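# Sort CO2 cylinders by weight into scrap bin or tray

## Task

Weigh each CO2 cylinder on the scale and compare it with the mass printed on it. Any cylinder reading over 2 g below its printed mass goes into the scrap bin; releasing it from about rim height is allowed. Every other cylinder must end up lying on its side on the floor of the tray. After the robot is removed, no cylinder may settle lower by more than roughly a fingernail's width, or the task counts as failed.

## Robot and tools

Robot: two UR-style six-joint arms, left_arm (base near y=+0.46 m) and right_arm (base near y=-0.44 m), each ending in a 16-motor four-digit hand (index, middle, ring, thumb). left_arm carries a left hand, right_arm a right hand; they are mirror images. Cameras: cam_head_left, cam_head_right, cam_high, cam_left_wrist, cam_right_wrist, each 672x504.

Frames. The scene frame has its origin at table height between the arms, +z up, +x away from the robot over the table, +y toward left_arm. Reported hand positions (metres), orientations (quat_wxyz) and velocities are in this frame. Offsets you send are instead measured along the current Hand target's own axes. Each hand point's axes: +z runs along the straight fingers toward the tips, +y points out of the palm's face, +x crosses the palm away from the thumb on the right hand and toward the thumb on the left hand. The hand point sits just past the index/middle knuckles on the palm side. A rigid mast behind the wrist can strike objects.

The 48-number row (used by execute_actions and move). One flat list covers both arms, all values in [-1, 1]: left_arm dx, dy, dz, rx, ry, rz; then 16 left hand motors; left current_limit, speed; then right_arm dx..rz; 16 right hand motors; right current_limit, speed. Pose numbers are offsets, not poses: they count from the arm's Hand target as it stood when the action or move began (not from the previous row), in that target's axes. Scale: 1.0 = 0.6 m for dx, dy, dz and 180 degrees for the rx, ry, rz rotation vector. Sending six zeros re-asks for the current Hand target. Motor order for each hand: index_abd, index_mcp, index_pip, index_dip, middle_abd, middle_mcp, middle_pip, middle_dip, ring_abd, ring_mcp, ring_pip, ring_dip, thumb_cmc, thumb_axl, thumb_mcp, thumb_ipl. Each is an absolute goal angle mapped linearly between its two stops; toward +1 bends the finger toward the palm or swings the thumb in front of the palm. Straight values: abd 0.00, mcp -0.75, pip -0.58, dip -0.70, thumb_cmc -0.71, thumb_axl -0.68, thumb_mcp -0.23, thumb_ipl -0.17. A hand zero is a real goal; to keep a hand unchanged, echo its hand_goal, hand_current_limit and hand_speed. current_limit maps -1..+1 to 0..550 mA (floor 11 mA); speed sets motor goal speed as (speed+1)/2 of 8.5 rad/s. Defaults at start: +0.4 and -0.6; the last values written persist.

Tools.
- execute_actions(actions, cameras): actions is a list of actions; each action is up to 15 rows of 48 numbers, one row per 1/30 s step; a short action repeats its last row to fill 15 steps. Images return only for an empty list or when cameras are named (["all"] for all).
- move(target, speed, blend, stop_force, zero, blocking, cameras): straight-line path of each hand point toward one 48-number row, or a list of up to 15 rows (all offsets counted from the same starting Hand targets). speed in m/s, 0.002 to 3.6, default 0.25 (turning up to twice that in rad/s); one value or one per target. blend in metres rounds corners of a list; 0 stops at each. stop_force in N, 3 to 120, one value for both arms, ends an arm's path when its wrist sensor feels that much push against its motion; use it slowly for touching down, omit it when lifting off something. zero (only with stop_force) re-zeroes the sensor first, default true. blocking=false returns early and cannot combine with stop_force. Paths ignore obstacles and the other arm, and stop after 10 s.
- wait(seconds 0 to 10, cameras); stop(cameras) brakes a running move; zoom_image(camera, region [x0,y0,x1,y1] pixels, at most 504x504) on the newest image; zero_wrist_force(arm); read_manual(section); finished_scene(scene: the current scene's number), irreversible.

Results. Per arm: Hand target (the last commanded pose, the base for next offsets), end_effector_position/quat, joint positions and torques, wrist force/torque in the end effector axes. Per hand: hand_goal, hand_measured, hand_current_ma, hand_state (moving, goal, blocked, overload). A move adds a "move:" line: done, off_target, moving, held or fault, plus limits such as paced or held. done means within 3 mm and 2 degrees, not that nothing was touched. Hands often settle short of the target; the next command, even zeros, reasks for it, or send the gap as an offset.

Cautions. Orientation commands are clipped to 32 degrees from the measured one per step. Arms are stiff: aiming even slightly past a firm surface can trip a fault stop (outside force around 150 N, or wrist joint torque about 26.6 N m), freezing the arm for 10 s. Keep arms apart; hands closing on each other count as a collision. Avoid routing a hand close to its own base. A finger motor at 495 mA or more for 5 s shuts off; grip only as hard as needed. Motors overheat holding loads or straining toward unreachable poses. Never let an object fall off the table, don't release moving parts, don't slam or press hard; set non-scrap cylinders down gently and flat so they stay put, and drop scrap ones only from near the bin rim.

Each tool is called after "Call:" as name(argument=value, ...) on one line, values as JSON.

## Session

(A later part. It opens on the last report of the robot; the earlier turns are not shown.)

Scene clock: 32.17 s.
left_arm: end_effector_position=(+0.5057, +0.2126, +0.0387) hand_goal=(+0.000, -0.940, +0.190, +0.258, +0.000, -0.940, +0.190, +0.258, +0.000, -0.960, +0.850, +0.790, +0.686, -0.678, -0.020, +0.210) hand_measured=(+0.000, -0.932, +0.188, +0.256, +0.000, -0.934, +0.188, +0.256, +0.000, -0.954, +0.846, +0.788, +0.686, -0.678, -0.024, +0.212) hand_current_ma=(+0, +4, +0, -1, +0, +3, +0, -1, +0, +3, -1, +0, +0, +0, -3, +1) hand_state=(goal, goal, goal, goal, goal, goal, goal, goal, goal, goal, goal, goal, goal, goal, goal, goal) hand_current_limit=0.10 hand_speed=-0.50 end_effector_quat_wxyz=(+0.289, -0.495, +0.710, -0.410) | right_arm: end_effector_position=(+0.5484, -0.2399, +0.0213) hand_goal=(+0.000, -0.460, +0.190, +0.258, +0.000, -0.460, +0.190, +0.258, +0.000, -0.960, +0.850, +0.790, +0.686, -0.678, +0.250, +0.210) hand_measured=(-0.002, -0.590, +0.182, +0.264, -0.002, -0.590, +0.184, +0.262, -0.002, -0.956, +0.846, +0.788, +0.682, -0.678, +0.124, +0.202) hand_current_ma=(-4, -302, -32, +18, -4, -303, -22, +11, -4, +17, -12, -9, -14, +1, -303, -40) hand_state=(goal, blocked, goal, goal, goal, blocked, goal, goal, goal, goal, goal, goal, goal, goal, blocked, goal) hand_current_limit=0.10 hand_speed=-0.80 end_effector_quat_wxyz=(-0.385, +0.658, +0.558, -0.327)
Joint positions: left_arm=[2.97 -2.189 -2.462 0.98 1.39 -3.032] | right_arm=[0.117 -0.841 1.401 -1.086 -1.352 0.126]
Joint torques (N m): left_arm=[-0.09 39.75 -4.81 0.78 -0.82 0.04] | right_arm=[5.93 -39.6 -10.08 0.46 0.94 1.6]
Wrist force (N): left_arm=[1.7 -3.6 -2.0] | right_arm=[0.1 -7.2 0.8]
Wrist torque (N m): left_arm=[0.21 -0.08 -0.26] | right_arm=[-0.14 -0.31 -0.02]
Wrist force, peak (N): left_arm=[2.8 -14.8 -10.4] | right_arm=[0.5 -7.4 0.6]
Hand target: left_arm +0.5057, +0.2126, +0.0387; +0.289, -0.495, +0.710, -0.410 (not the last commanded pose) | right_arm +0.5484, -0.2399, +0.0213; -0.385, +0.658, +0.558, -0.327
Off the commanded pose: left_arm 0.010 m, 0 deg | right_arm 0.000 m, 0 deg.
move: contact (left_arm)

Call:
wait(seconds=0, cameras=["cam_high", "cam_left_wrist"])

Call:
zoom_image(camera="cam_high", region=[450, 270, 530, 350])

Scene clock: 33.60 s.
left_arm: end_effector_position=(+0.5057, +0.2126, +0.0387) hand_goal=(+0.000, -0.940, +0.190, +0.258, +0.000, -0.940, +0.190, +0.258, +0.000, -0.960, +0.850, +0.790, +0.686, -0.678, -0.020, +0.210) hand_measured=(+0.000, -0.932, +0.188, +0.256, +0.000, -0.934, +0.188, +0.256, +0.000, -0.954, +0.846, +0.788, +0.686, -0.678, -0.024, +0.212) hand_current_ma=(+0, +4, +0, -1, +0, +3, +0, -1, +0, +3, -1, +0, +0, +0, -3, +1) hand_state=(goal, goal, goal, goal, goal, goal, goal, goal, goal, goal, goal, goal, goal, goal, goal, goal) hand_current_limit=0.10 hand_speed=-0.50 end_effector_quat_wxyz=(+0.289, -0.495, +0.710, -0.410) | right_arm: end_effector_position=(+0.5484, -0.2399, +0.0213) hand_goal=(+0.000, -0.460, +0.190, +0.258, +0.000, -0.460, +0.190, +0.258, +0.000, -0.960, +0.850, +0.790, +0.686, -0.678, +0.250, +0.210) hand_measured=(-0.002, -0.590, +0.182, +0.264, -0.002, -0.590, +0.184, +0.262, -0.002, -0.956, +0.846, +0.788, +0.682, -0.678, +0.124, +0.202) hand_current_ma=(-4, -302, -33, +18, -4, -303, -22, +11, -4, +17, -12, -9, -14, +1, -302, -40) hand_state=(goal, blocked, goal, goal, goal, blocked, goal, goal, goal, goal, goal, goal, goal, goal, blocked, goal) hand_current_limit=0.10 hand_speed=-0.80 end_effector_quat_wxyz=(-0.385, +0.658, +0.558, -0.327)
Joint positions: left_arm=[2.97 -2.189 -2.462 0.98 1.39 -3.032] | right_arm=[0.117 -0.841 1.401 -1.086 -1.352 0.126]
Joint torques (N m): left_arm=[-5.08 39.36 -4.21 0.89 -0.78 -0.02] | right_arm=[2.29 -40.57 -12.89 0.79 0.25 0.49]
Wrist force (N): left_arm=[1.7 -3.3 -1.3] | right_arm=[0.3 -7.1 0.7]
Wrist torque (N m): left_arm=[0.18 -0.08 -0.27] | right_arm=[-0.13 -0.33 0.00]
Wrist force, peak (N): left_arm=[1.6 -3.3 -2.3] | right_arm=[0.4 -7.3 0.5]
Hand target: left_arm +0.5057, +0.2126, +0.0387; +0.289, -0.495, +0.710, -0.410 (not the last commanded pose) | right_arm +0.5484, -0.2399, +0.0213; -0.385, +0.658, +0.558, -0.327
Off the commanded pose: left_arm 0.010 m, 0 deg | right_arm 0.000 m, 0 deg.
camera_calibration:
cam_left_wrist: T_world_to_cam=[[0.603587, 0.590348, 0.535885, -0.474678], [-0.464848, -0.285504, 0.838096, 0.218593], [0.647765, -0.754968, 0.102095, -0.0443034], [0, 0, 0, 1]] pos_world=[0.41682, 0.309186, 0.0756943]
Images, in order (width x height): cam_high 672x504, cam_left_wrist 672x504.

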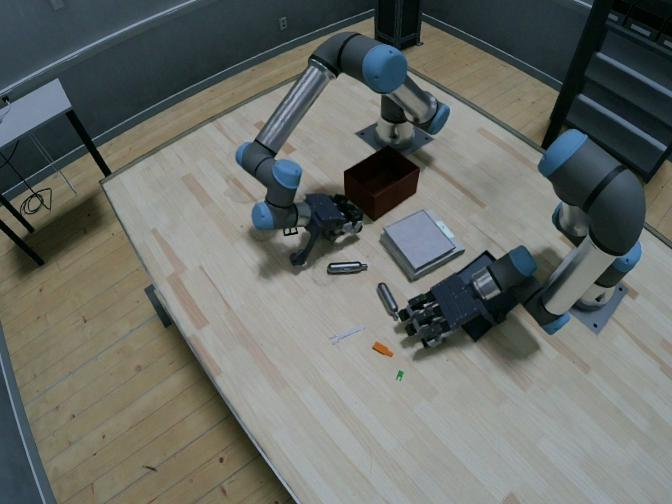

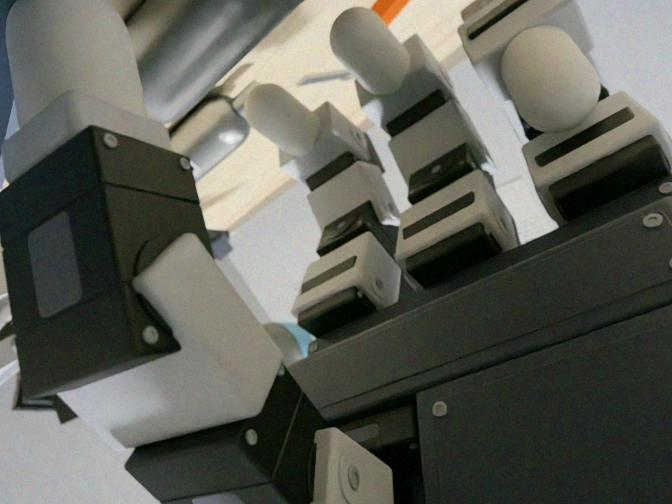

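Scaled by 6.300 from the camera's 672x504 image, which has a finer 960x720 frame.

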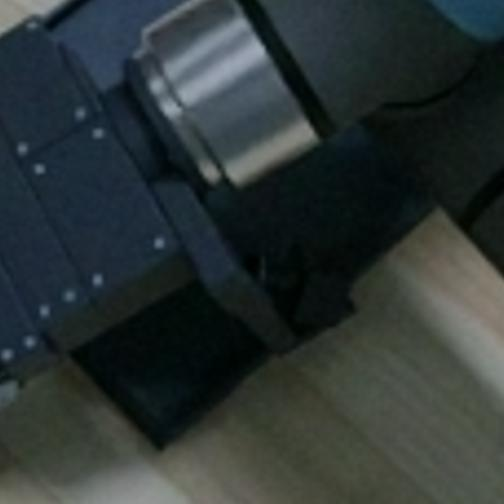

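Call:
move(target=[[0,-0.0289,-0.0167,0,-0.0722,-0.0417,0,-0.94,0.19,0.259,0,-0.94,0.19,0.259,0,-0.959,0.85,0.79,0.6857,-0.678,-0.13,0.21,0.1,-0.5,0,-0.2165,-0.125,0,0,0,0,-0.46,0.19,0.259,0,-0.46,0.19,0.259,0,-0.959,0.85,0.79,0.6857,-0.678,0.25,0.21,0.1,-0.8]], speed=0.2)

Call:
move(target=[[0,0.0501,0.0289,0,0,0,0,-0.94,0.19,0.259,0,-0.94,0.19,0.259,0,-0.959,0.85,0.79,0.6857,-0.678,-0.13,0.21,0.1,-0.5,0,0,0,0,0,0,0,-0.46,0.19,0.259,0,-0.46,0.19,0.259,0,-0.959,0.85,0.79,0.6857,-0.678,0.25,0.21,0.1,-0.8]], speed=0.03, stop_force=3, cameras=["cam_head_left", "cam_head_right", "cam_left_wrist"])

Scene clock: 37.63 s.
left_arm: end_effector_position=(+0.5056, +0.2125, +0.0588) hand_goal=(+0.000, -0.940, +0.190, +0.258, +0.000, -0.940, +0.190, +0.258, +0.000, -0.960, +0.850, +0.790, +0.686, -0.678, -0.130, +0.210) hand_measured=(+0.000, -0.932, +0.188, +0.256, +0.000, -0.934, +0.188, +0.256, +0.000, -0.954, +0.846, +0.788, +0.686, -0.678, -0.126, +0.212) hand_current_ma=(+0, +4, +0, -1, +0, +3, +0, -1, +0, +3, -1, +0, +0, +0, +2, +1) hand_state=(goal, goal, goal, goal, goal, goal, goal, goal, goal, goal, goal, goal, goal, goal, goal, goal) hand_current_limit=0.10 hand_speed=-0.50 end_effector_quat_wxyz=(+0.340, -0.583, +0.639, -0.370) | right_arm: end_effector_position=(+0.5501, -0.2400, +0.1712) hand_goal=(+0.000, -0.460, +0.190, +0.258, +0.000, -0.460, +0.190, +0.258, +0.000, -0.960, +0.850, +0.790, +0.686, -0.678, +0.250, +0.210) hand_measured=(-0.002, -0.522, +0.164, +0.248, -0.002, -0.530, +0.170, +0.250, -0.002, -0.956, +0.846, +0.788, +0.682, -0.680, +0.096, +0.182) hand_current_ma=(-4, -284, -104, -37, -4, -302, -76, -25, -4, +18, -12, -9, -14, -5, -302, -151) hand_state=(goal, blocked, blocked, goal, goal, blocked, goal, goal, goal, goal, goal, goal, goal, goal, blocked, blocked) hand_current_limit=0.10 hand_speed=-0.80 end_effector_quat_wxyz=(-0.385, +0.658, +0.558, -0.327)
Joint positions: left_arm=[2.845 -2.121 -2.442 0.895 1.725 -3.227] | right_arm=[0.117 -0.98 1.224 -0.77 -1.353 0.126]
Joint torques (N m): left_arm=[-9.05 39.32 13.55 0.91 1.18 -2.84] | right_arm=[-10.44 -59.29 -29.77 2.44 -1.3 -2.58]
Wrist force (N): left_arm=[1.4 -2.7 -1.5] | right_arm=[0.2 0.9 1.2]
Wrist torque (N m): left_arm=[0.29 -0.05 -0.15] | right_arm=[0.06 -0.30 0.03]
Wrist force, peak (N): left_arm=[1.9 -3.6 -2.0] | right_arm=[0.4 -7.3 0.8]
Hand target: left_arm +0.5056, +0.2125, +0.0588; +0.340, -0.583, +0.639, -0.369 | right_arm +0.5501, -0.2400, +0.1713; -0.385, +0.658, +0.558, -0.327
Off the commanded pose: left_arm 0.000 m, 0 deg | right_arm 0.000 m, 0 deg.
move: done

Scene clock: 39.87 s.
left_arm: end_effector_position=(+0.5058, +0.2126, +0.0241) hand_goal=(+0.000, -0.940, +0.190, +0.258, +0.000, -0.940, +0.190, +0.258, +0.000, -0.960, +0.850, +0.790, +0.686, -0.678, -0.130, +0.210) hand_measured=(+0.000, -0.932, +0.188, +0.256, +0.000, -0.934, +0.188, +0.256, +0.000, -0.954, +0.846, +0.788, +0.686, -0.678, -0.126, +0.212) hand_current_ma=(+0, +4, +0, -1, +0, +3, +0, -1, +0, +3, -1, +0, +0, +0, +2, +1) hand_state=(goal, goal, goal, goal, goal, goal, goal, goal, goal, goal, goal, goal, goal, goal, goal, goal) hand_current_limit=0.10 hand_speed=-0.50 end_effector_quat_wxyz=(+0.340, -0.583, +0.639, -0.369) | right_arm: end_effector_position=(+0.5501, -0.2400, +0.1713) hand_goal=(+0.000, -0.460, +0.190, +0.258, +0.000, -0.460, +0.190, +0.258, +0.000, -0.960, +0.850, +0.790, +0.686, -0.678, +0.250, +0.210) hand_measured=(-0.002, -0.522, +0.164, +0.248, -0.002, -0.530, +0.170, +0.250, -0.002, -0.956, +0.846, +0.788, +0.682, -0.680, +0.096, +0.182) hand_current_ma=(-4, -284, -104, -37, -4, -302, -76, -25, -4, +18, -12, -9, -14, -5, -302, -151) hand_state=(goal, blocked, blocked, goal, goal, blocked, goal, goal, goal, goal, goal, goal, goal, goal, blocked, blocked) hand_current_limit=0.10 hand_speed=-0.80 end_effector_quat_wxyz=(-0.385, +0.658, +0.558, -0.327)
Joint positions: left_arm=[2.845 -2.246 -2.428 1.006 1.725 -3.227] | right_arm=[0.117 -0.98 1.223 -0.77 -1.353 0.126]
Joint torques (N m): left_arm=[7.64 26.61 11.19 5.31 -1.33 2.95] | right_arm=[-9.9 -59.05 -30.11 2.16 -1.2 -2.61]
Wrist force (N): left_arm=[1.3 -2.4 -1.1] | right_arm=[0.3 0.9 1.1]
Wrist torque (N m): left_arm=[0.29 -0.02 -0.18] | right_arm=[0.07 -0.31 0.04]
Wrist force, peak (N): left_arm=[1.7 -2.8 -1.2] | right_arm=[0.5 1.2 1.6]
Hand target: left_arm +0.5058, +0.2126, +0.0241; +0.340, -0.583, +0.639, -0.369 | right_arm +0.5501, -0.2400, +0.1713; -0.385, +0.658, +0.558, -0.327
Off the commanded pose: left_arm 0.000 m, 0 deg | right_arm 0.000 m, 0 deg.
move: done
camera_calibration:
cam_left_wrist: T_world_to_cam=[[0.429596, 0.727118, 0.535487, -0.407912], [-0.375751, -0.395284, 0.838189, 0.209123], [0.821132, -0.561293, 0.103403, -0.171657], [0, 0, 0, 1]] pos_world=[0.394769, 0.282914, 0.060897]
Images, in order (width x height): cam_head_left 672x504, cam_head_right 672x504, cam_left_wrist 672x504.

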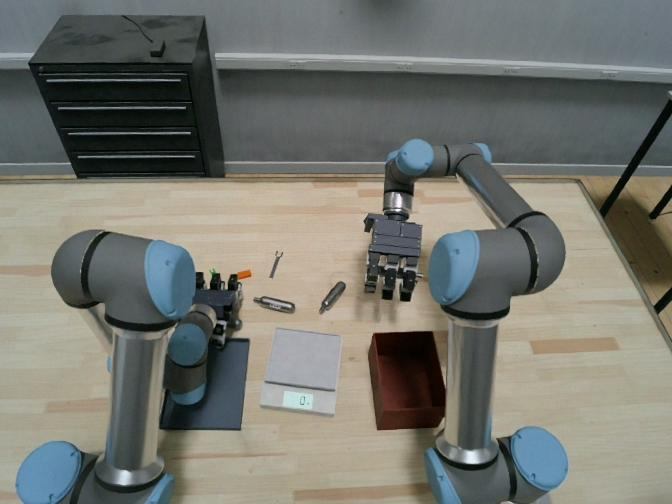

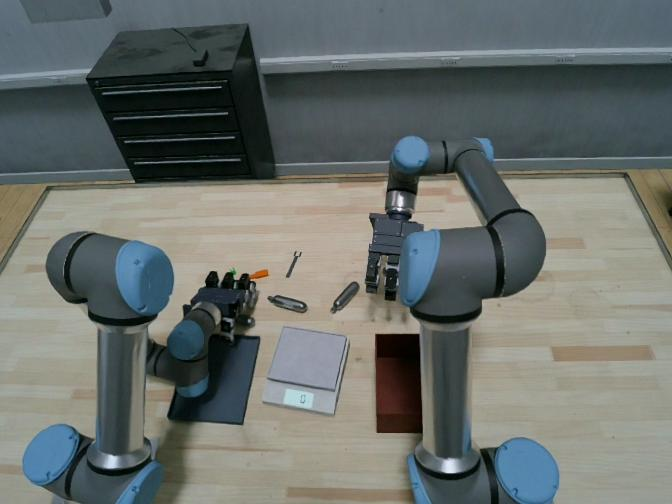

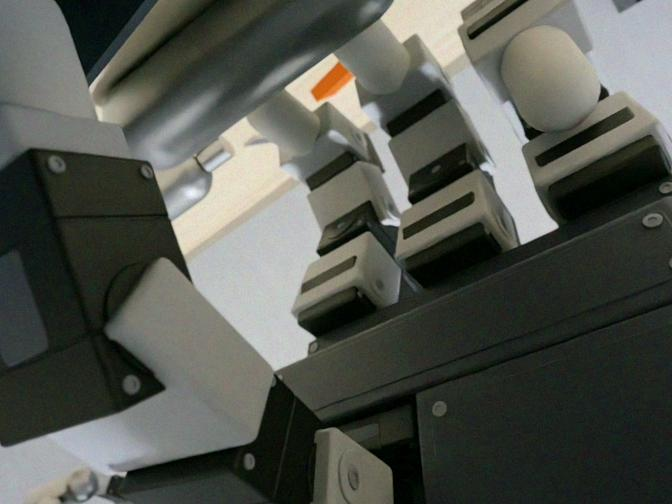

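Call:
move(target=[[0,0,0,0,0,0,0,-0.46,0.19,0.259,0,-0.46,0.19,0.259,0,-0.959,0.85,0.79,0.6857,-0.678,0.25,0.21,0.05,-0.8,0,0,0,0,0,0,0,-0.46,0.19,0.259,0,-0.46,0.19,0.259,0,-0.959,0.85,0.79,0.6857,-0.678,0.25,0.21,0.1,-0.8],[0,0,0,0,0,0,0,-0.46,0.19,0.259,0,-0.46,0.19,0.259,0,-0.959,0.85,0.79,0.6857,-0.678,0.25,0.21,0.1,-0.8,0.001,0,0,0,0,0,0,-0.46,0.19,0.259,0,-0.46,0.19,0.259,0,-0.959,0.85,0.79,0.6857,-0.678,0.25,0.21,0.1,-0.8],[-0.0664,-0.2136,-0.130,0,0,0,0,-0.46,0.19,0.259,0,-0.46,0.19,0.259,0,-0.959,0.85,0.79,0.6857,-0.678,0.25,0.21,0.1,-0.8,0.3461,-0.1612,0.3003,0,0.3849,0.2222,0,-0.46,0.19,0.259,0,-0.46,0.19,0.259,0,-0.959,0.85,0.79,0.6857,-0.678,0.25,0.21,0.1,-0.8]], speed=[0.3,0.3,0.35], cameras=["cam_head_left", "cam_head_right", "cam_left_wrist", "cam_right_wrist", "cam_high"])

Scene clock: 46.77 s.
left_arm: end_effector_position=(+0.5052, +0.2522, +0.1742) hand_goal=(+0.000, -0.460, +0.190, +0.258, +0.000, -0.460, +0.190, +0.258, +0.000, -0.960, +0.850, +0.790, +0.686, -0.678, +0.250, +0.210) hand_measured=(+0.000, -0.458, +0.186, +0.254, +0.000, -0.458, +0.186, +0.254, +0.000, -0.954, +0.846, +0.788, +0.682, -0.682, +0.244, +0.206) hand_current_ma=(+0, +1, -1, -1, +0, +1, -1, -1, +0, +3, -1, +0, -1, -1, -3, -2) hand_state=(goal, goal, goal, goal, goal, goal, goal, goal, goal, goal, goal, goal, goal, goal, goal, goal) hand_current_limit=0.10 hand_speed=-0.80 end_effector_quat_wxyz=(+0.340, -0.583, +0.639, -0.369) | right_arm: end_effector_position=(+0.3822, -0.0018, +0.1671) hand_goal=(+0.000, -0.460, +0.190, +0.258, +0.000, -0.460, +0.190, +0.258, +0.000, -0.960, +0.850, +0.790, +0.686, -0.678, +0.250, +0.210) hand_measured=(-0.002, -0.516, +0.164, +0.248, -0.002, -0.524, +0.170, +0.250, -0.002, -0.954, +0.846, +0.788, +0.682, -0.680, +0.092, +0.182) hand_current_ma=(-4, -258, -104, -37, -4, -297, -76, -25, -4, +19, -12, -9, -14, -9, -302, -151) hand_state=(goal, blocked, blocked, goal, goal, blocked, goal, goal, goal, goal, goal, goal, goal, goal, blocked, blocked) hand_current_limit=0.10 hand_speed=-0.80 end_effector_quat_wxyz=(-0.500, +0.866, +0.002, -0.008)
Joint positions: left_arm=[2.967 -1.685 -2.469 0.492 1.62 -3.166] | right_arm=[0.393 -1.368 2.229 -2.964 -0.618 2.21]
Joint torques (N m): left_arm=[6.96 28.74 21.19 0.71 -1.57 2.93] | right_arm=[9.61 -16.3 -5.37 -4.59 -0.09 3.06]
Wrist force (N): left_arm=[1.3 -2.4 -1.1] | right_arm=[0.8 0.8 1.1]
Wrist torque (N m): left_arm=[0.30 -0.04 -0.31] | right_arm=[0.07 -0.38 0.03]
Wrist force, peak (N): left_arm=[1.7 -12.2 -1.4] | right_arm=[0.4 1.5 1.4]
Hand target: left_arm +0.5052, +0.2522, +0.1742; +0.340, -0.583, +0.639, -0.369 | right_arm +0.3822, -0.0018, +0.1671; -0.500, +0.866, +0.002, -0.008
Off the commanded pose: left_arm 0.000 m, 0 deg | right_arm 0.000 m, 0 deg.
move: done
camera_calibration:
cam_left_wrist: T_world_to_cam=[[0.429596, 0.727118, 0.535487, -0.516868], [-0.375751, -0.395284, 0.838189, 0.098776], [0.821132, -0.561293, 0.103403, -0.16454], [0, 0, 0, 1]] pos_world=[0.394269, 0.322514, 0.210997]
cam_right_wrist: T_world_to_cam=[[-0.803028, -0.327856, -0.49765, 0.424023], [-0.401136, -0.320191, 0.858235, -0.0333051], [-0.440721, 0.888813, 0.125608, 0.274421], [0, 0, 0, 1]] pos_world=[0.448086, -0.115554, 0.205129]

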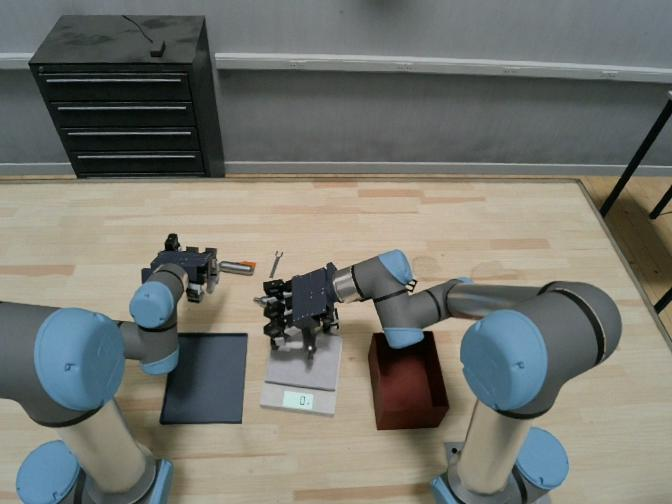

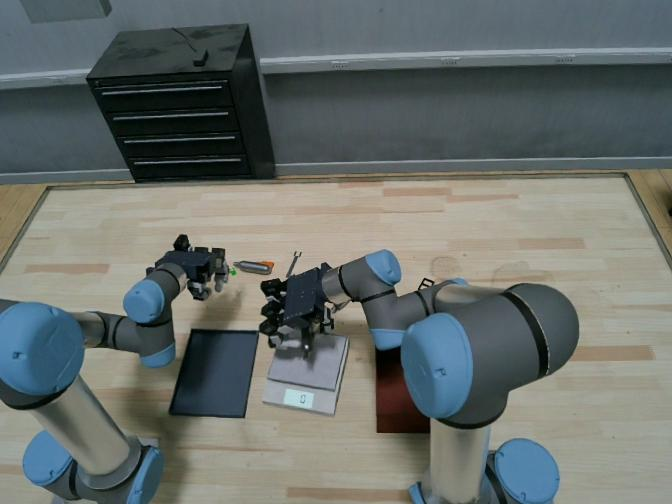

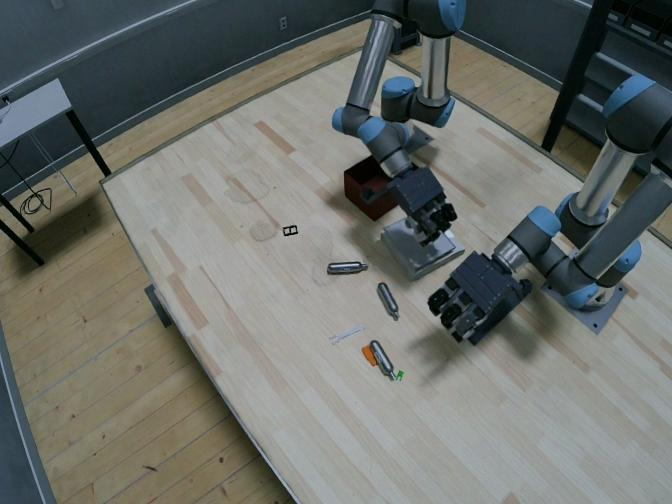

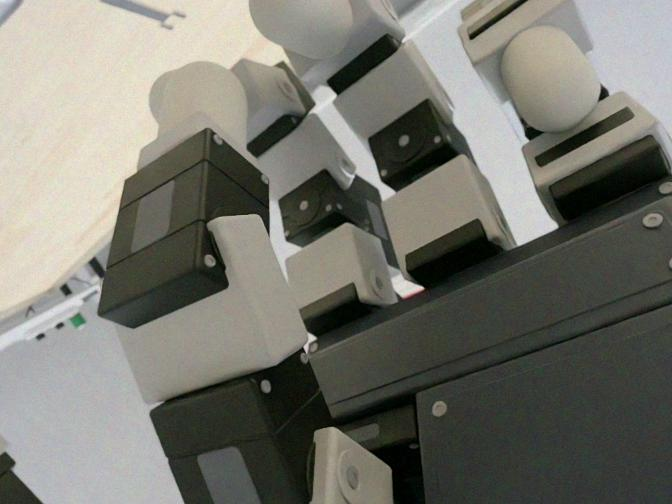

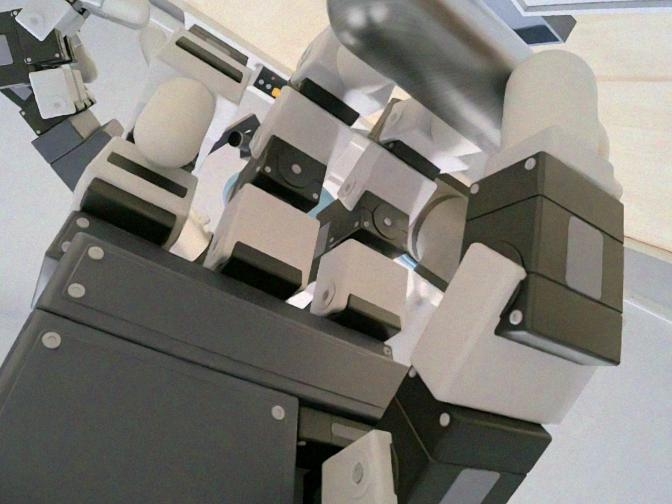

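Call:
move(target=[0,0,0,0,0,0,0,-0.94,0.19,0.259,0,-0.94,0.19,0.259,0,-0.959,0.85,0.79,0.6857,-0.678,-0.13,0.21,0.1,-0.5,0,0.0955,0.0551,0,0,0,0,-0.46,0.19,0.259,0,-0.46,0.19,0.259,0,-0.959,0.85,0.79,0.6857,-0.678,0.25,0.21,0.1,-0.8], speed=0.15, cameras=["cam_head_left", "cam_head_right"])

Call:
zoom_image(camera="cam_head_left", region=[140, 220, 300, 340])

Call:
move(target=[0,0,0,0,0,0,0,-0.94,0.19,0.259,0,-0.94,0.19,0.259,0,-0.959,0.85,0.79,0.6857,-0.678,-0.13,0.21,0.1,-0.5,0,0.0289,0.0167,0,0,0,0,-0.46,0.19,0.259,0,-0.46,0.19,0.259,0,-0.959,0.85,0.79,0.6857,-0.678,0.25,0.21,0.1,-0.8], speed=0.03, stop_force=3)

Scene clock: 48.60 s.
left_arm: end_effector_position=(+0.5052, +0.2522, +0.1742) hand_goal=(+0.000, -0.940, +0.190, +0.258, +0.000, -0.940, +0.190, +0.258, +0.000, -0.960, +0.850, +0.790, +0.686, -0.678, -0.130, +0.210) hand_measured=(+0.000, -0.920, +0.188, +0.254, +0.000, -0.922, +0.188, +0.254, +0.000, -0.954, +0.846, +0.788, +0.682, -0.680, -0.126, +0.208) hand_current_ma=(+0, +19, +0, -1, +0, +15, +0, -1, +0, +3, -1, +0, -1, -1, +2, -1) hand_state=(goal, goal, goal, goal, goal, goal, goal, goal, goal, goal, goal, goal, goal, goal, goal, goal) hand_current_limit=0.10 hand_speed=-0.50 end_effector_quat_wxyz=(+0.340, -0.583, +0.639, -0.369) | right_arm: end_effector_position=(+0.3814, -0.0018, +0.1010) hand_goal=(+0.000, -0.460, +0.190, +0.258, +0.000, -0.460, +0.190, +0.258, +0.000, -0.960, +0.850, +0.790, +0.686, -0.678, +0.250, +0.210) hand_measured=(-0.002, -0.516, +0.164, +0.248, -0.002, -0.524, +0.170, +0.250, -0.002, -0.954, +0.846, +0.788, +0.682, -0.680, +0.092, +0.182) hand_current_ma=(-4, -258, -104, -37, -4, -297, -76, -25, -4, +19, -12, -9, -15, -9, -302, -151) hand_state=(goal, blocked, blocked, goal, goal, blocked, goal, goal, goal, goal, goal, goal, goal, goal, blocked, blocked) hand_current_limit=0.10 hand_speed=-0.80 end_effector_quat_wxyz=(-0.500, +0.866, +0.002, -0.008)
Joint positions: left_arm=[2.967 -1.685 -2.469 0.492 1.62 -3.166] | right_arm=[0.393 -1.204 2.274 -3.175 -0.618 2.211]
Joint torques (N m): left_arm=[6.81 27.28 19.2 2.2 -1.24 2.86] | right_arm=[9.61 -17.63 -1.53 -4.36 0.09 3.1]
Wrist force (N): left_arm=[1.5 -2.6 -1.3] | right_arm=[0.3 1.4 1.3]
Wrist torque (N m): left_arm=[0.29 -0.06 -0.30] | right_arm=[0.13 -0.32 0.00]
Wrist force, peak (N): left_arm=[1.9 -3.0 -1.4] | right_arm=[0.3 1.9 1.7]
Hand target: left_arm +0.5052, +0.2522, +0.1742; +0.340, -0.583, +0.639, -0.369 | right_arm +0.3814, -0.0018, +0.1009; -0.500, +0.866, +0.002, -0.008
Off the commanded pose: left_arm 0.000 m, 0 deg | right_arm 0.000 m, 0 deg.
move: done
Images, in order (width x height): cam_head_left 672x504, cam_head_right 672x504.

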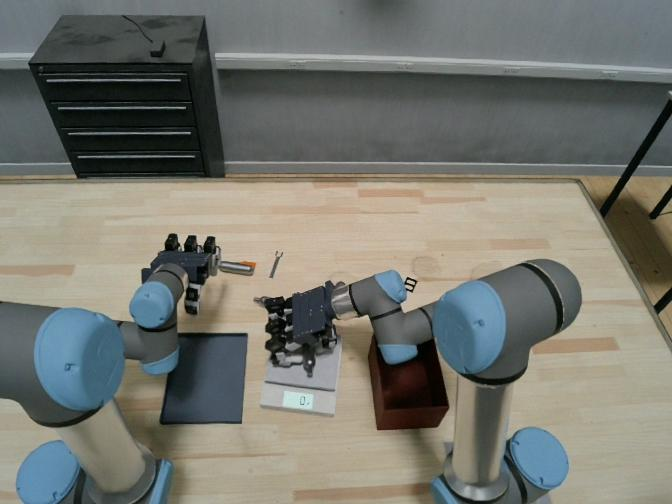

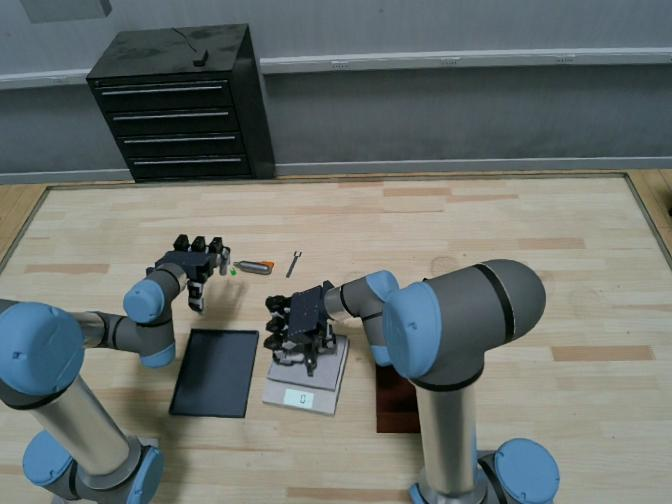

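Scaled by 3.150 from the camera's 672x504 image, which has a finer 960x720 frame.

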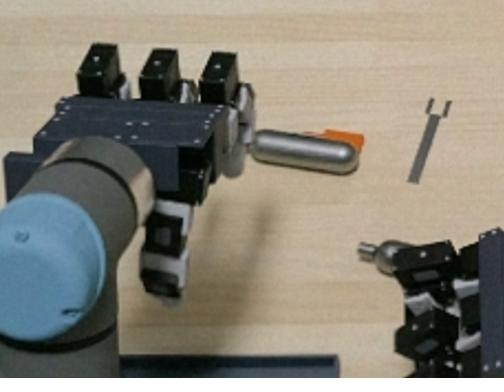

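Scene clock: 50.40 s.
left_arm: end_effector_position=(+0.5052, +0.2522, +0.1742) hand_goal=(+0.000, -0.940, +0.190, +0.258, +0.000, -0.940, +0.190, +0.258, +0.000, -0.960, +0.850, +0.790, +0.686, -0.678, -0.130, +0.210) hand_measured=(+0.000, -0.920, +0.188, +0.254, +0.000, -0.922, +0.188, +0.254, +0.000, -0.954, +0.846, +0.788, +0.682, -0.680, -0.126, +0.208) hand_current_ma=(+0, +19, +0, -1, +0, +15, +0, -1, +0, +3, -1, +0, -1, -1, +2, -1) hand_state=(goal, goal, goal, goal, goal, goal, goal, goal, goal, goal, goal, goal, goal, goal, goal, goal) hand_current_limit=0.10 hand_speed=-0.50 end_effector_quat_wxyz=(+0.340, -0.583, +0.639, -0.369) | right_arm: end_effector_position=(+0.3812, -0.0018, +0.0853) hand_goal=(+0.000, -0.460, +0.190, +0.258, +0.000, -0.460, +0.190, +0.258, +0.000, -0.960, +0.850, +0.790, +0.686, -0.678, +0.250, +0.210) hand_measured=(-0.002, -0.516, +0.164, +0.250, -0.002, -0.524, +0.170, +0.252, -0.002, -0.954, +0.846, +0.788, +0.682, -0.680, +0.090, +0.182) hand_current_ma=(-4, -258, -102, -29, -4, -296, -75, -20, -4, +20, -12, -9, -15, -9, -303, -151) hand_state=(goal, blocked, blocked, goal, goal, blocked, goal, goal, goal, goal, goal, goal, goal, goal, blocked, blocked) hand_current_limit=0.10 hand_speed=-0.80 end_effector_quat_wxyz=(-0.500, +0.866, +0.002, -0.008)
Joint positions: left_arm=[2.967 -1.685 -2.469 0.492 1.62 -3.166] | right_arm=[0.394 -1.161 2.28 -3.223 -0.618 2.211]
Joint torques (N m): left_arm=[6.75 25.5 16.28 4.02 -1.09 2.9] | right_arm=[1.73 -43.26 -22.27 -0.96 0.29 -0.19]
Wrist force (N): left_arm=[1.7 -2.7 -1.2] | right_arm=[0.8 1.1 1.2]
Wrist torque (N m): left_arm=[0.26 -0.09 -0.28] | right_arm=[0.10 -0.36 0.04]
Wrist force, peak (N): left_arm=[2.0 -3.2 -1.5] | right_arm=[0.3 -5.4 -1.9]
Hand target: left_arm +0.5052, +0.2522, +0.1742; +0.340, -0.583, +0.639, -0.369 | right_arm +0.3812, -0.0018, +0.0853; -0.500, +0.866, +0.002, -0.008 (not the last commanded pose)
Off the commanded pose: left_arm 0.000 m, 0 deg | right_arm 0.004 m, 0 deg.
move: contact (right_arm)

Call:
move(target=[[0,0,0,0,0,0,0,-0.94,0.19,0.259,0,-0.94,0.19,0.259,0,-0.959,0.85,0.79,0.6857,-0.678,-0.13,0.21,0.1,-0.5,0,0,0,0,0,0,0,-0.78,0.19,0.259,0,-0.78,0.19,0.259,0,-0.959,0.85,0.79,0.6857,-0.678,-0.056,0.21,0.1,-0.9],[-0.0455,0.0271,-0.0469,0,0.0433,0.025,0,-0.94,0.19,0.259,0,-0.94,0.19,0.259,0,-0.959,0.85,0.79,0.6857,-0.678,-0.13,0.21,0.1,-0.5,0.0005,0,0,0,0,0,0,-0.89,0.19,0.259,0,-0.89,0.19,0.259,0,-0.959,0.85,0.79,0.6857,-0.678,-0.2,0.21,0.1,-0.7],[-0.0455,0.0271,-0.0469,0,0.0433,0.025,0,-0.94,0.19,0.259,0,-0.94,0.19,0.259,0,-0.959,0.85,0.79,0.6857,-0.678,-0.13,0.21,0.1,-0.5,0,-0.0866,-0.05,0,0,0,0,-0.89,0.19,0.259,0,-0.89,0.19,0.259,0,-0.959,0.85,0.79,0.6857,-0.678,-0.2,0.21,0.1,-0.7]], speed=[0.2,0.3,0.15], cameras=["cam_head_left", "cam_head_right", "cam_right_wrist", "cam_high"])

Call:
zoom_image(camera="cam_head_left", region=[160, 220, 360, 420])

Call:
zoom_image(camera="cam_head_right", region=[200, 240, 370, 420])

Call:
zoom_image(camera="cam_high", region=[310, 240, 510, 400])

Scene clock: 56.03 s.
left_arm: end_effector_position=(+0.4753, +0.2823, +0.1741) hand_goal=(+0.000, -0.940, +0.190, +0.258, +0.000, -0.940, +0.190, +0.258, +0.000, -0.960, +0.850, +0.790, +0.686, -0.678, -0.130, +0.210) hand_measured=(+0.000, -0.920, +0.188, +0.254, +0.000, -0.922, +0.188, +0.254, +0.000, -0.954, +0.846, +0.788, +0.682, -0.680, -0.126, +0.208) hand_current_ma=(+0, +19, +0, -1, +0, +15, +0, -1, +0, +3, -1, +0, -1, -1, +2, -1) hand_state=(goal, goal, goal, goal, goal, goal, goal, goal, goal, goal, goal, goal, goal, goal, goal, goal) hand_current_limit=0.10 hand_speed=-0.50 end_effector_quat_wxyz=(+0.310, -0.531, +0.683, -0.395) | right_arm: end_effector_position=(+0.3819, -0.0019, +0.1453) hand_goal=(+0.000, -0.890, +0.190, +0.258, +0.000, -0.890, +0.190, +0.258, +0.000, -0.960, +0.850, +0.790, +0.686, -0.678, -0.200, +0.210) hand_measured=(-0.002, -0.874, +0.188, +0.254, -0.002, -0.870, +0.188, +0.254, -0.002, -0.954, +0.846, +0.788, +0.682, -0.680, -0.196, +0.208) hand_current_ma=(-4, +64, -6, -12, -4, +81, -6, -11, -4, +20, -12, -9, -13, -9, +18, -9) hand_state=(goal, goal, goal, goal, goal, goal, goal, goal, goal, goal, goal, goal, goal, goal, goal, goal) hand_current_limit=0.10 hand_speed=-0.70 end_effector_quat_wxyz=(-0.500, +0.866, +0.002, -0.008)
Joint positions: left_arm=[3.154 -1.57 -2.593 0.483 1.322 -2.991] | right_arm=[0.393 -1.317 2.247 -3.034 -0.618 2.21]
Joint torques (N m): left_arm=[7.33 22.58 6.39 0.82 -1.6 2.87] | right_arm=[-10.44 -38.32 -25.08 -0.36 2.98 -2.56]
Wrist force (N): left_arm=[1.9 -2.6 -0.8] | right_arm=[0.6 -0.7 0.5]
Wrist torque (N m): left_arm=[0.23 -0.10 -0.25] | right_arm=[-0.01 -0.35 0.17]
Wrist force, peak (N): left_arm=[2.4 -2.8 -1.3] | right_arm=[0.6 1.1 1.4]
Hand target: left_arm +0.4753, +0.2823, +0.1741; +0.310, -0.531, +0.683, -0.395 | right_arm +0.3819, -0.0019, +0.1453; -0.500, +0.866, +0.002, -0.008
Off the commanded pose: left_arm 0.000 m, 0 deg | right_arm 0.000 m, 0 deg.
move: done
camera_calibration:
cam_right_wrist: T_world_to_cam=[[-0.803075, -0.327856, -0.497575, 0.412941], [-0.401125, -0.320053, 0.858292, -0.0147154], [-0.440646, 0.888863, 0.125516, 0.277016], [0, 0, 0, 1]] pos_world=[0.447786, -0.115554, 0.183329]
Images, in order (width x height): cam_head_left 672x504, cam_head_right 672x504, cam_high 672x504, cam_right_wrist 672x504.

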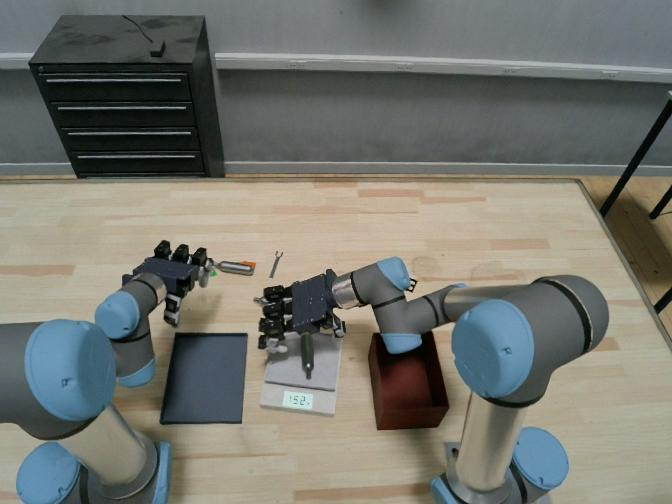

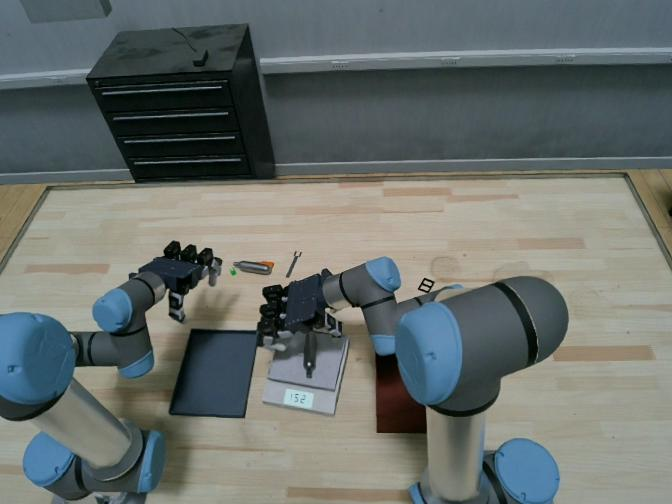

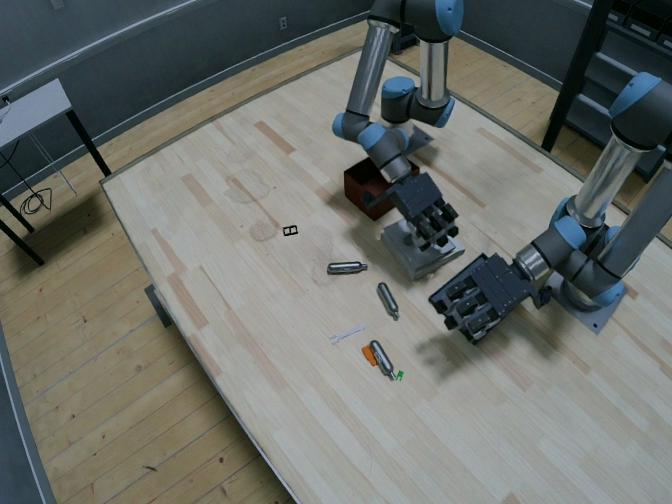

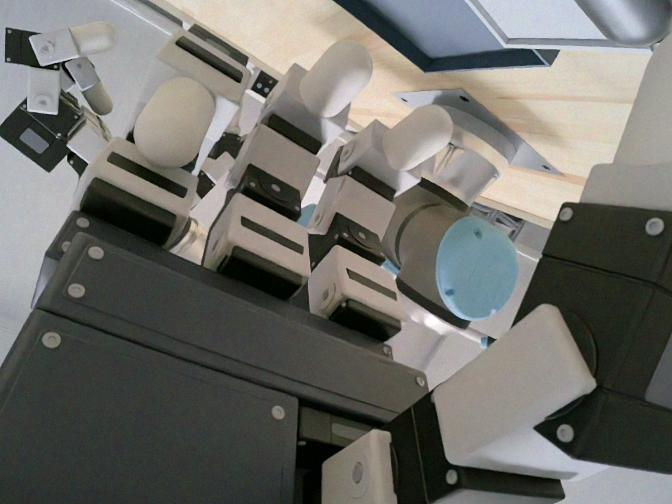

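Scaled by 2.520 from the camera's 672x504 image, which has a finer 960x720 frame.

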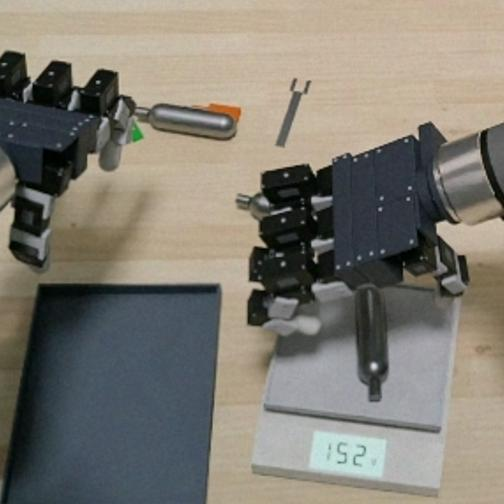

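Scaled by 2.800 from the camera's 672x504 image, which has a finer 960x720 frame.

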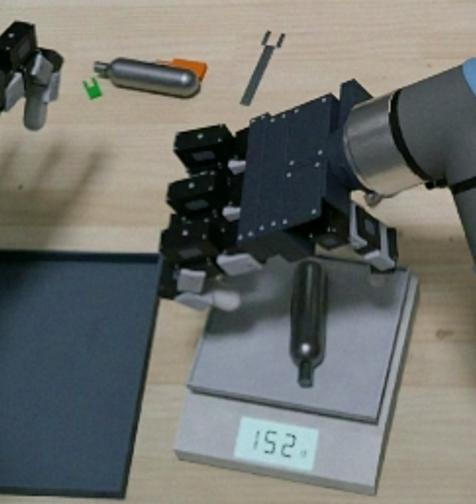

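Scaled by 2.520 from the camera's 672x504 image, which has a finer 960x720 frame.

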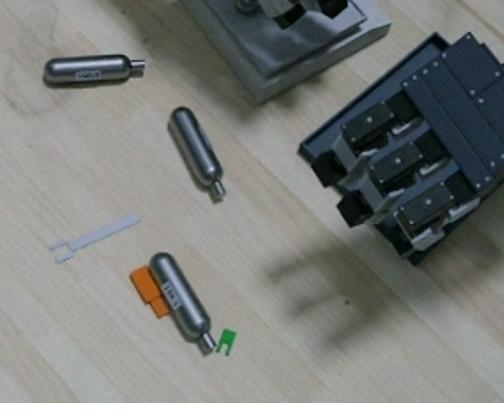

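Call:
zoom_image(camera="cam_head_left", region=[205, 240, 275, 292])

Call:
zoom_image(camera="cam_high", region=[340, 320, 420, 380])

Call:
zoom_image(camera="cam_high", region=[315, 250, 375, 280])

Scaled by 7.200 from the camera's 672x504 image, which has a finer 960x720 frame.

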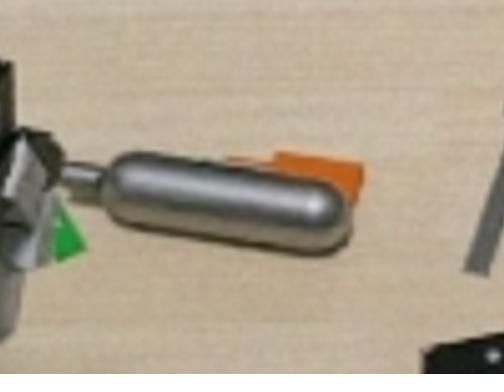

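Scaled by 6.300 from the camera's 672x504 image, which has a finer 960x720 frame.

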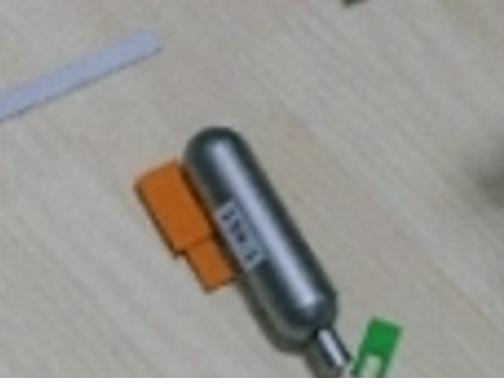

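Scaled by 8.400 from the camera's 672x504 image, which has a finer 960x720 frame.

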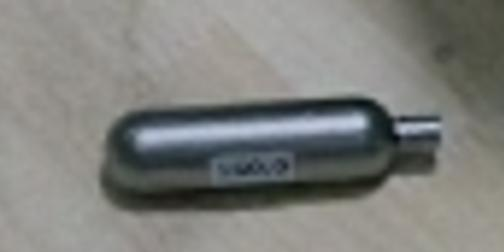

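Call:
move(target=[[0.0217,-0.017,0.1396,0,-0.0053,-0.0031,0,-0.94,0.19,0.259,0,-0.94,0.19,0.259,0,-0.959,0.85,0.79,0.6857,-0.678,-0.13,0.21,0.1,-0.5,0,-0.1155,-0.0667,0,0,0,0,-0.89,0.19,0.259,0,-0.89,0.19,0.259,0,-0.959,0.85,0.79,-0.6,-0.678,-0.2,0.21,0.3,-0.4],[0.0651,-0.0511,0.4189,0,-0.0159,-0.0092,0,-0.94,0.19,0.259,0,-0.94,0.19,0.259,0,-0.959,0.85,0.79,0.6857,-0.678,-0.13,0.21,0.1,-0.5,0.1133,-0.1763,-0.148,0,0,-0.5,0,-0.89,0.19,0.259,0,-0.89,0.19,0.259,0,-0.959,0.85,0.79,-0.6,-0.678,-0.2,0.21,0.3,-0.4]], speed=0.4, blend=0.03, cameras=["cam_head_left", "cam_high", "cam_right_wrist", "cam_left_wrist"])

Call:
zoom_image(camera="cam_high", region=[310, 190, 470, 300])

Scene clock: 61.80 s.
left_arm: end_effector_position=(+0.6921, +0.1878, +0.0757) hand_goal=(+0.000, -0.940, +0.190, +0.258, +0.000, -0.940, +0.190, +0.258, +0.000, -0.960, +0.850, +0.790, +0.686, -0.678, -0.130, +0.210) hand_measured=(+0.000, -0.920, +0.188, +0.254, +0.000, -0.922, +0.188, +0.254, +0.000, -0.954, +0.846, +0.788, +0.682, -0.680, -0.126, +0.208) hand_current_ma=(+0, +19, +0, -1, +0, +15, +0, -1, +0, +3, -1, +0, -1, -1, +1, -1) hand_state=(goal, goal, goal, goal, goal, goal, goal, goal, goal, goal, goal, goal, goal, goal, goal, goal) hand_current_limit=0.10 hand_speed=-0.50 end_effector_quat_wxyz=(+0.321, -0.551, +0.667, -0.386) | right_arm: end_effector_position=(+0.4517, -0.0252, +0.2805) hand_goal=(+0.000, -0.890, +0.190, +0.258, +0.000, -0.890, +0.190, +0.258, +0.000, -0.960, +0.850, +0.790, -0.600, -0.678, -0.200, +0.210) hand_measured=(-0.002, -0.886, +0.188, +0.254, -0.002, -0.886, +0.188, +0.254, -0.002, -0.956, +0.846, +0.788, -0.598, -0.680, -0.196, +0.208) hand_current_ma=(-4, +11, -6, -11, -4, +14, -6, -10, -4, +14, -12, -9, +7, -6, +18, -7) hand_state=(goal, goal, goal, goal, goal, goal, goal, goal, goal, goal, goal, goal, goal, goal, goal, goal) hand_current_limit=0.30 hand_speed=-0.40 end_effector_quat_wxyz=(-0.359, +0.611, +0.613, +0.348)
Joint positions: left_arm=[2.924 -2.244 -1.952 0.534 1.57 -3.137] | right_arm=[0.288 -1.689 2.317 -2.592 -0.571 0.472]
Joint torques (N m): left_arm=[-7.9 36.59 20.61 0.85 1.19 -2.75] | right_arm=[-10.55 -26.85 -29.81 -1.31 3.08 -2.71]
Wrist force (N): left_arm=[1.5 -2.8 -1.4] | right_arm=[-0.1 -0.5 0.2]
Wrist torque (N m): left_arm=[0.26 -0.06 -0.16] | right_arm=[0.00 -0.15 -0.01]
Wrist force, peak (N): left_arm=[2.1 -2.8 -1.6] | right_arm=[0.9 -1.8 -0.1]
Hand target: left_arm +0.6921, +0.1878, +0.0757; +0.321, -0.551, +0.667, -0.386 | right_arm +0.4517, -0.0252, +0.2805; -0.359, +0.611, +0.614, +0.348
Off the commanded pose: left_arm 0.000 m, 0 deg | right_arm 0.000 m, 0 deg.
move: done
camera_calibration:
cam_left_wrist: T_world_to_cam=[[0.499818, 0.680667, 0.535606, -0.537538], [-0.412958, -0.356299, 0.838163, 0.244524], [0.761345, -0.640112, 0.103003, -0.287742], [0, 0, 0, 1]] pos_world=[0.58872, 0.268821, 0.112596]
cam_right_wrist: T_world_to_cam=[[0.594997, -0.413698, -0.689081, -0.0513687], [-0.573381, -0.819282, -0.00322797, 0.196597], [-0.563217, 0.397027, -0.724677, 0.593031], [0, 0, 0, 1]] pos_world=[0.477294, -0.0956313, 0.394993]
Images, in order (width x height): cam_head_left 672x504, cam_high 672x504, cam_left_wrist 672x504, cam_right_wrist 672x504.

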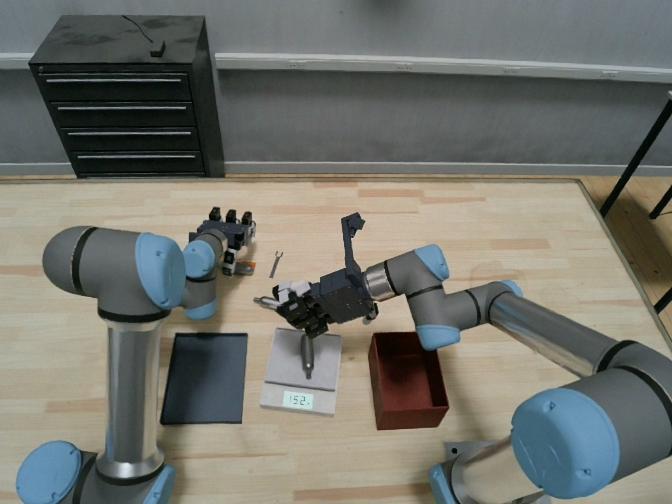

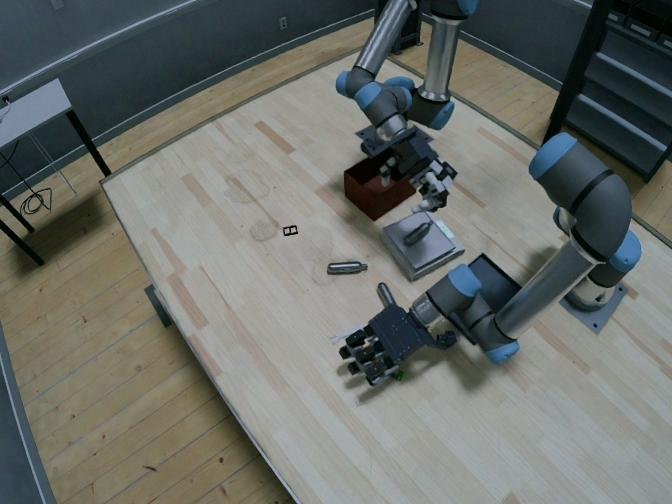

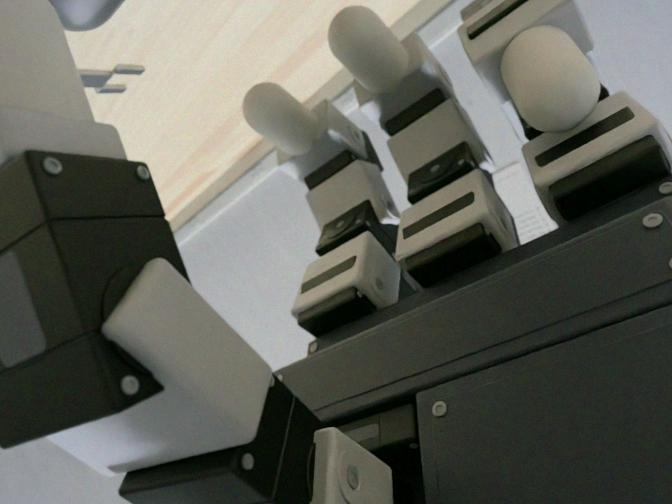

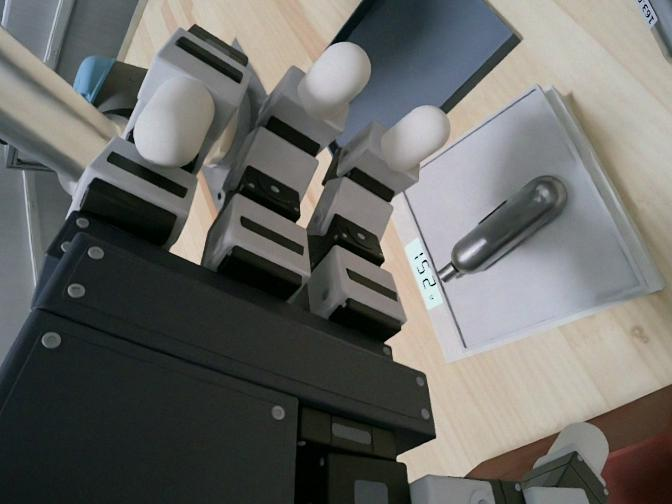

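Scaled by 3.150 from the camera's 672x504 image, which has a finer 960x720 frame.

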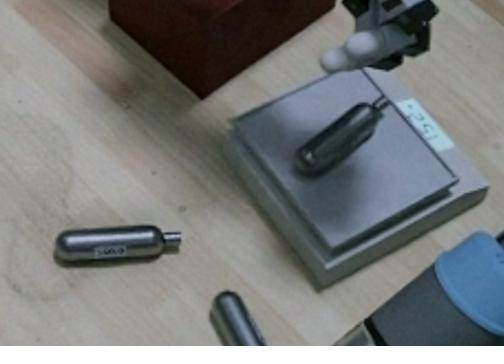

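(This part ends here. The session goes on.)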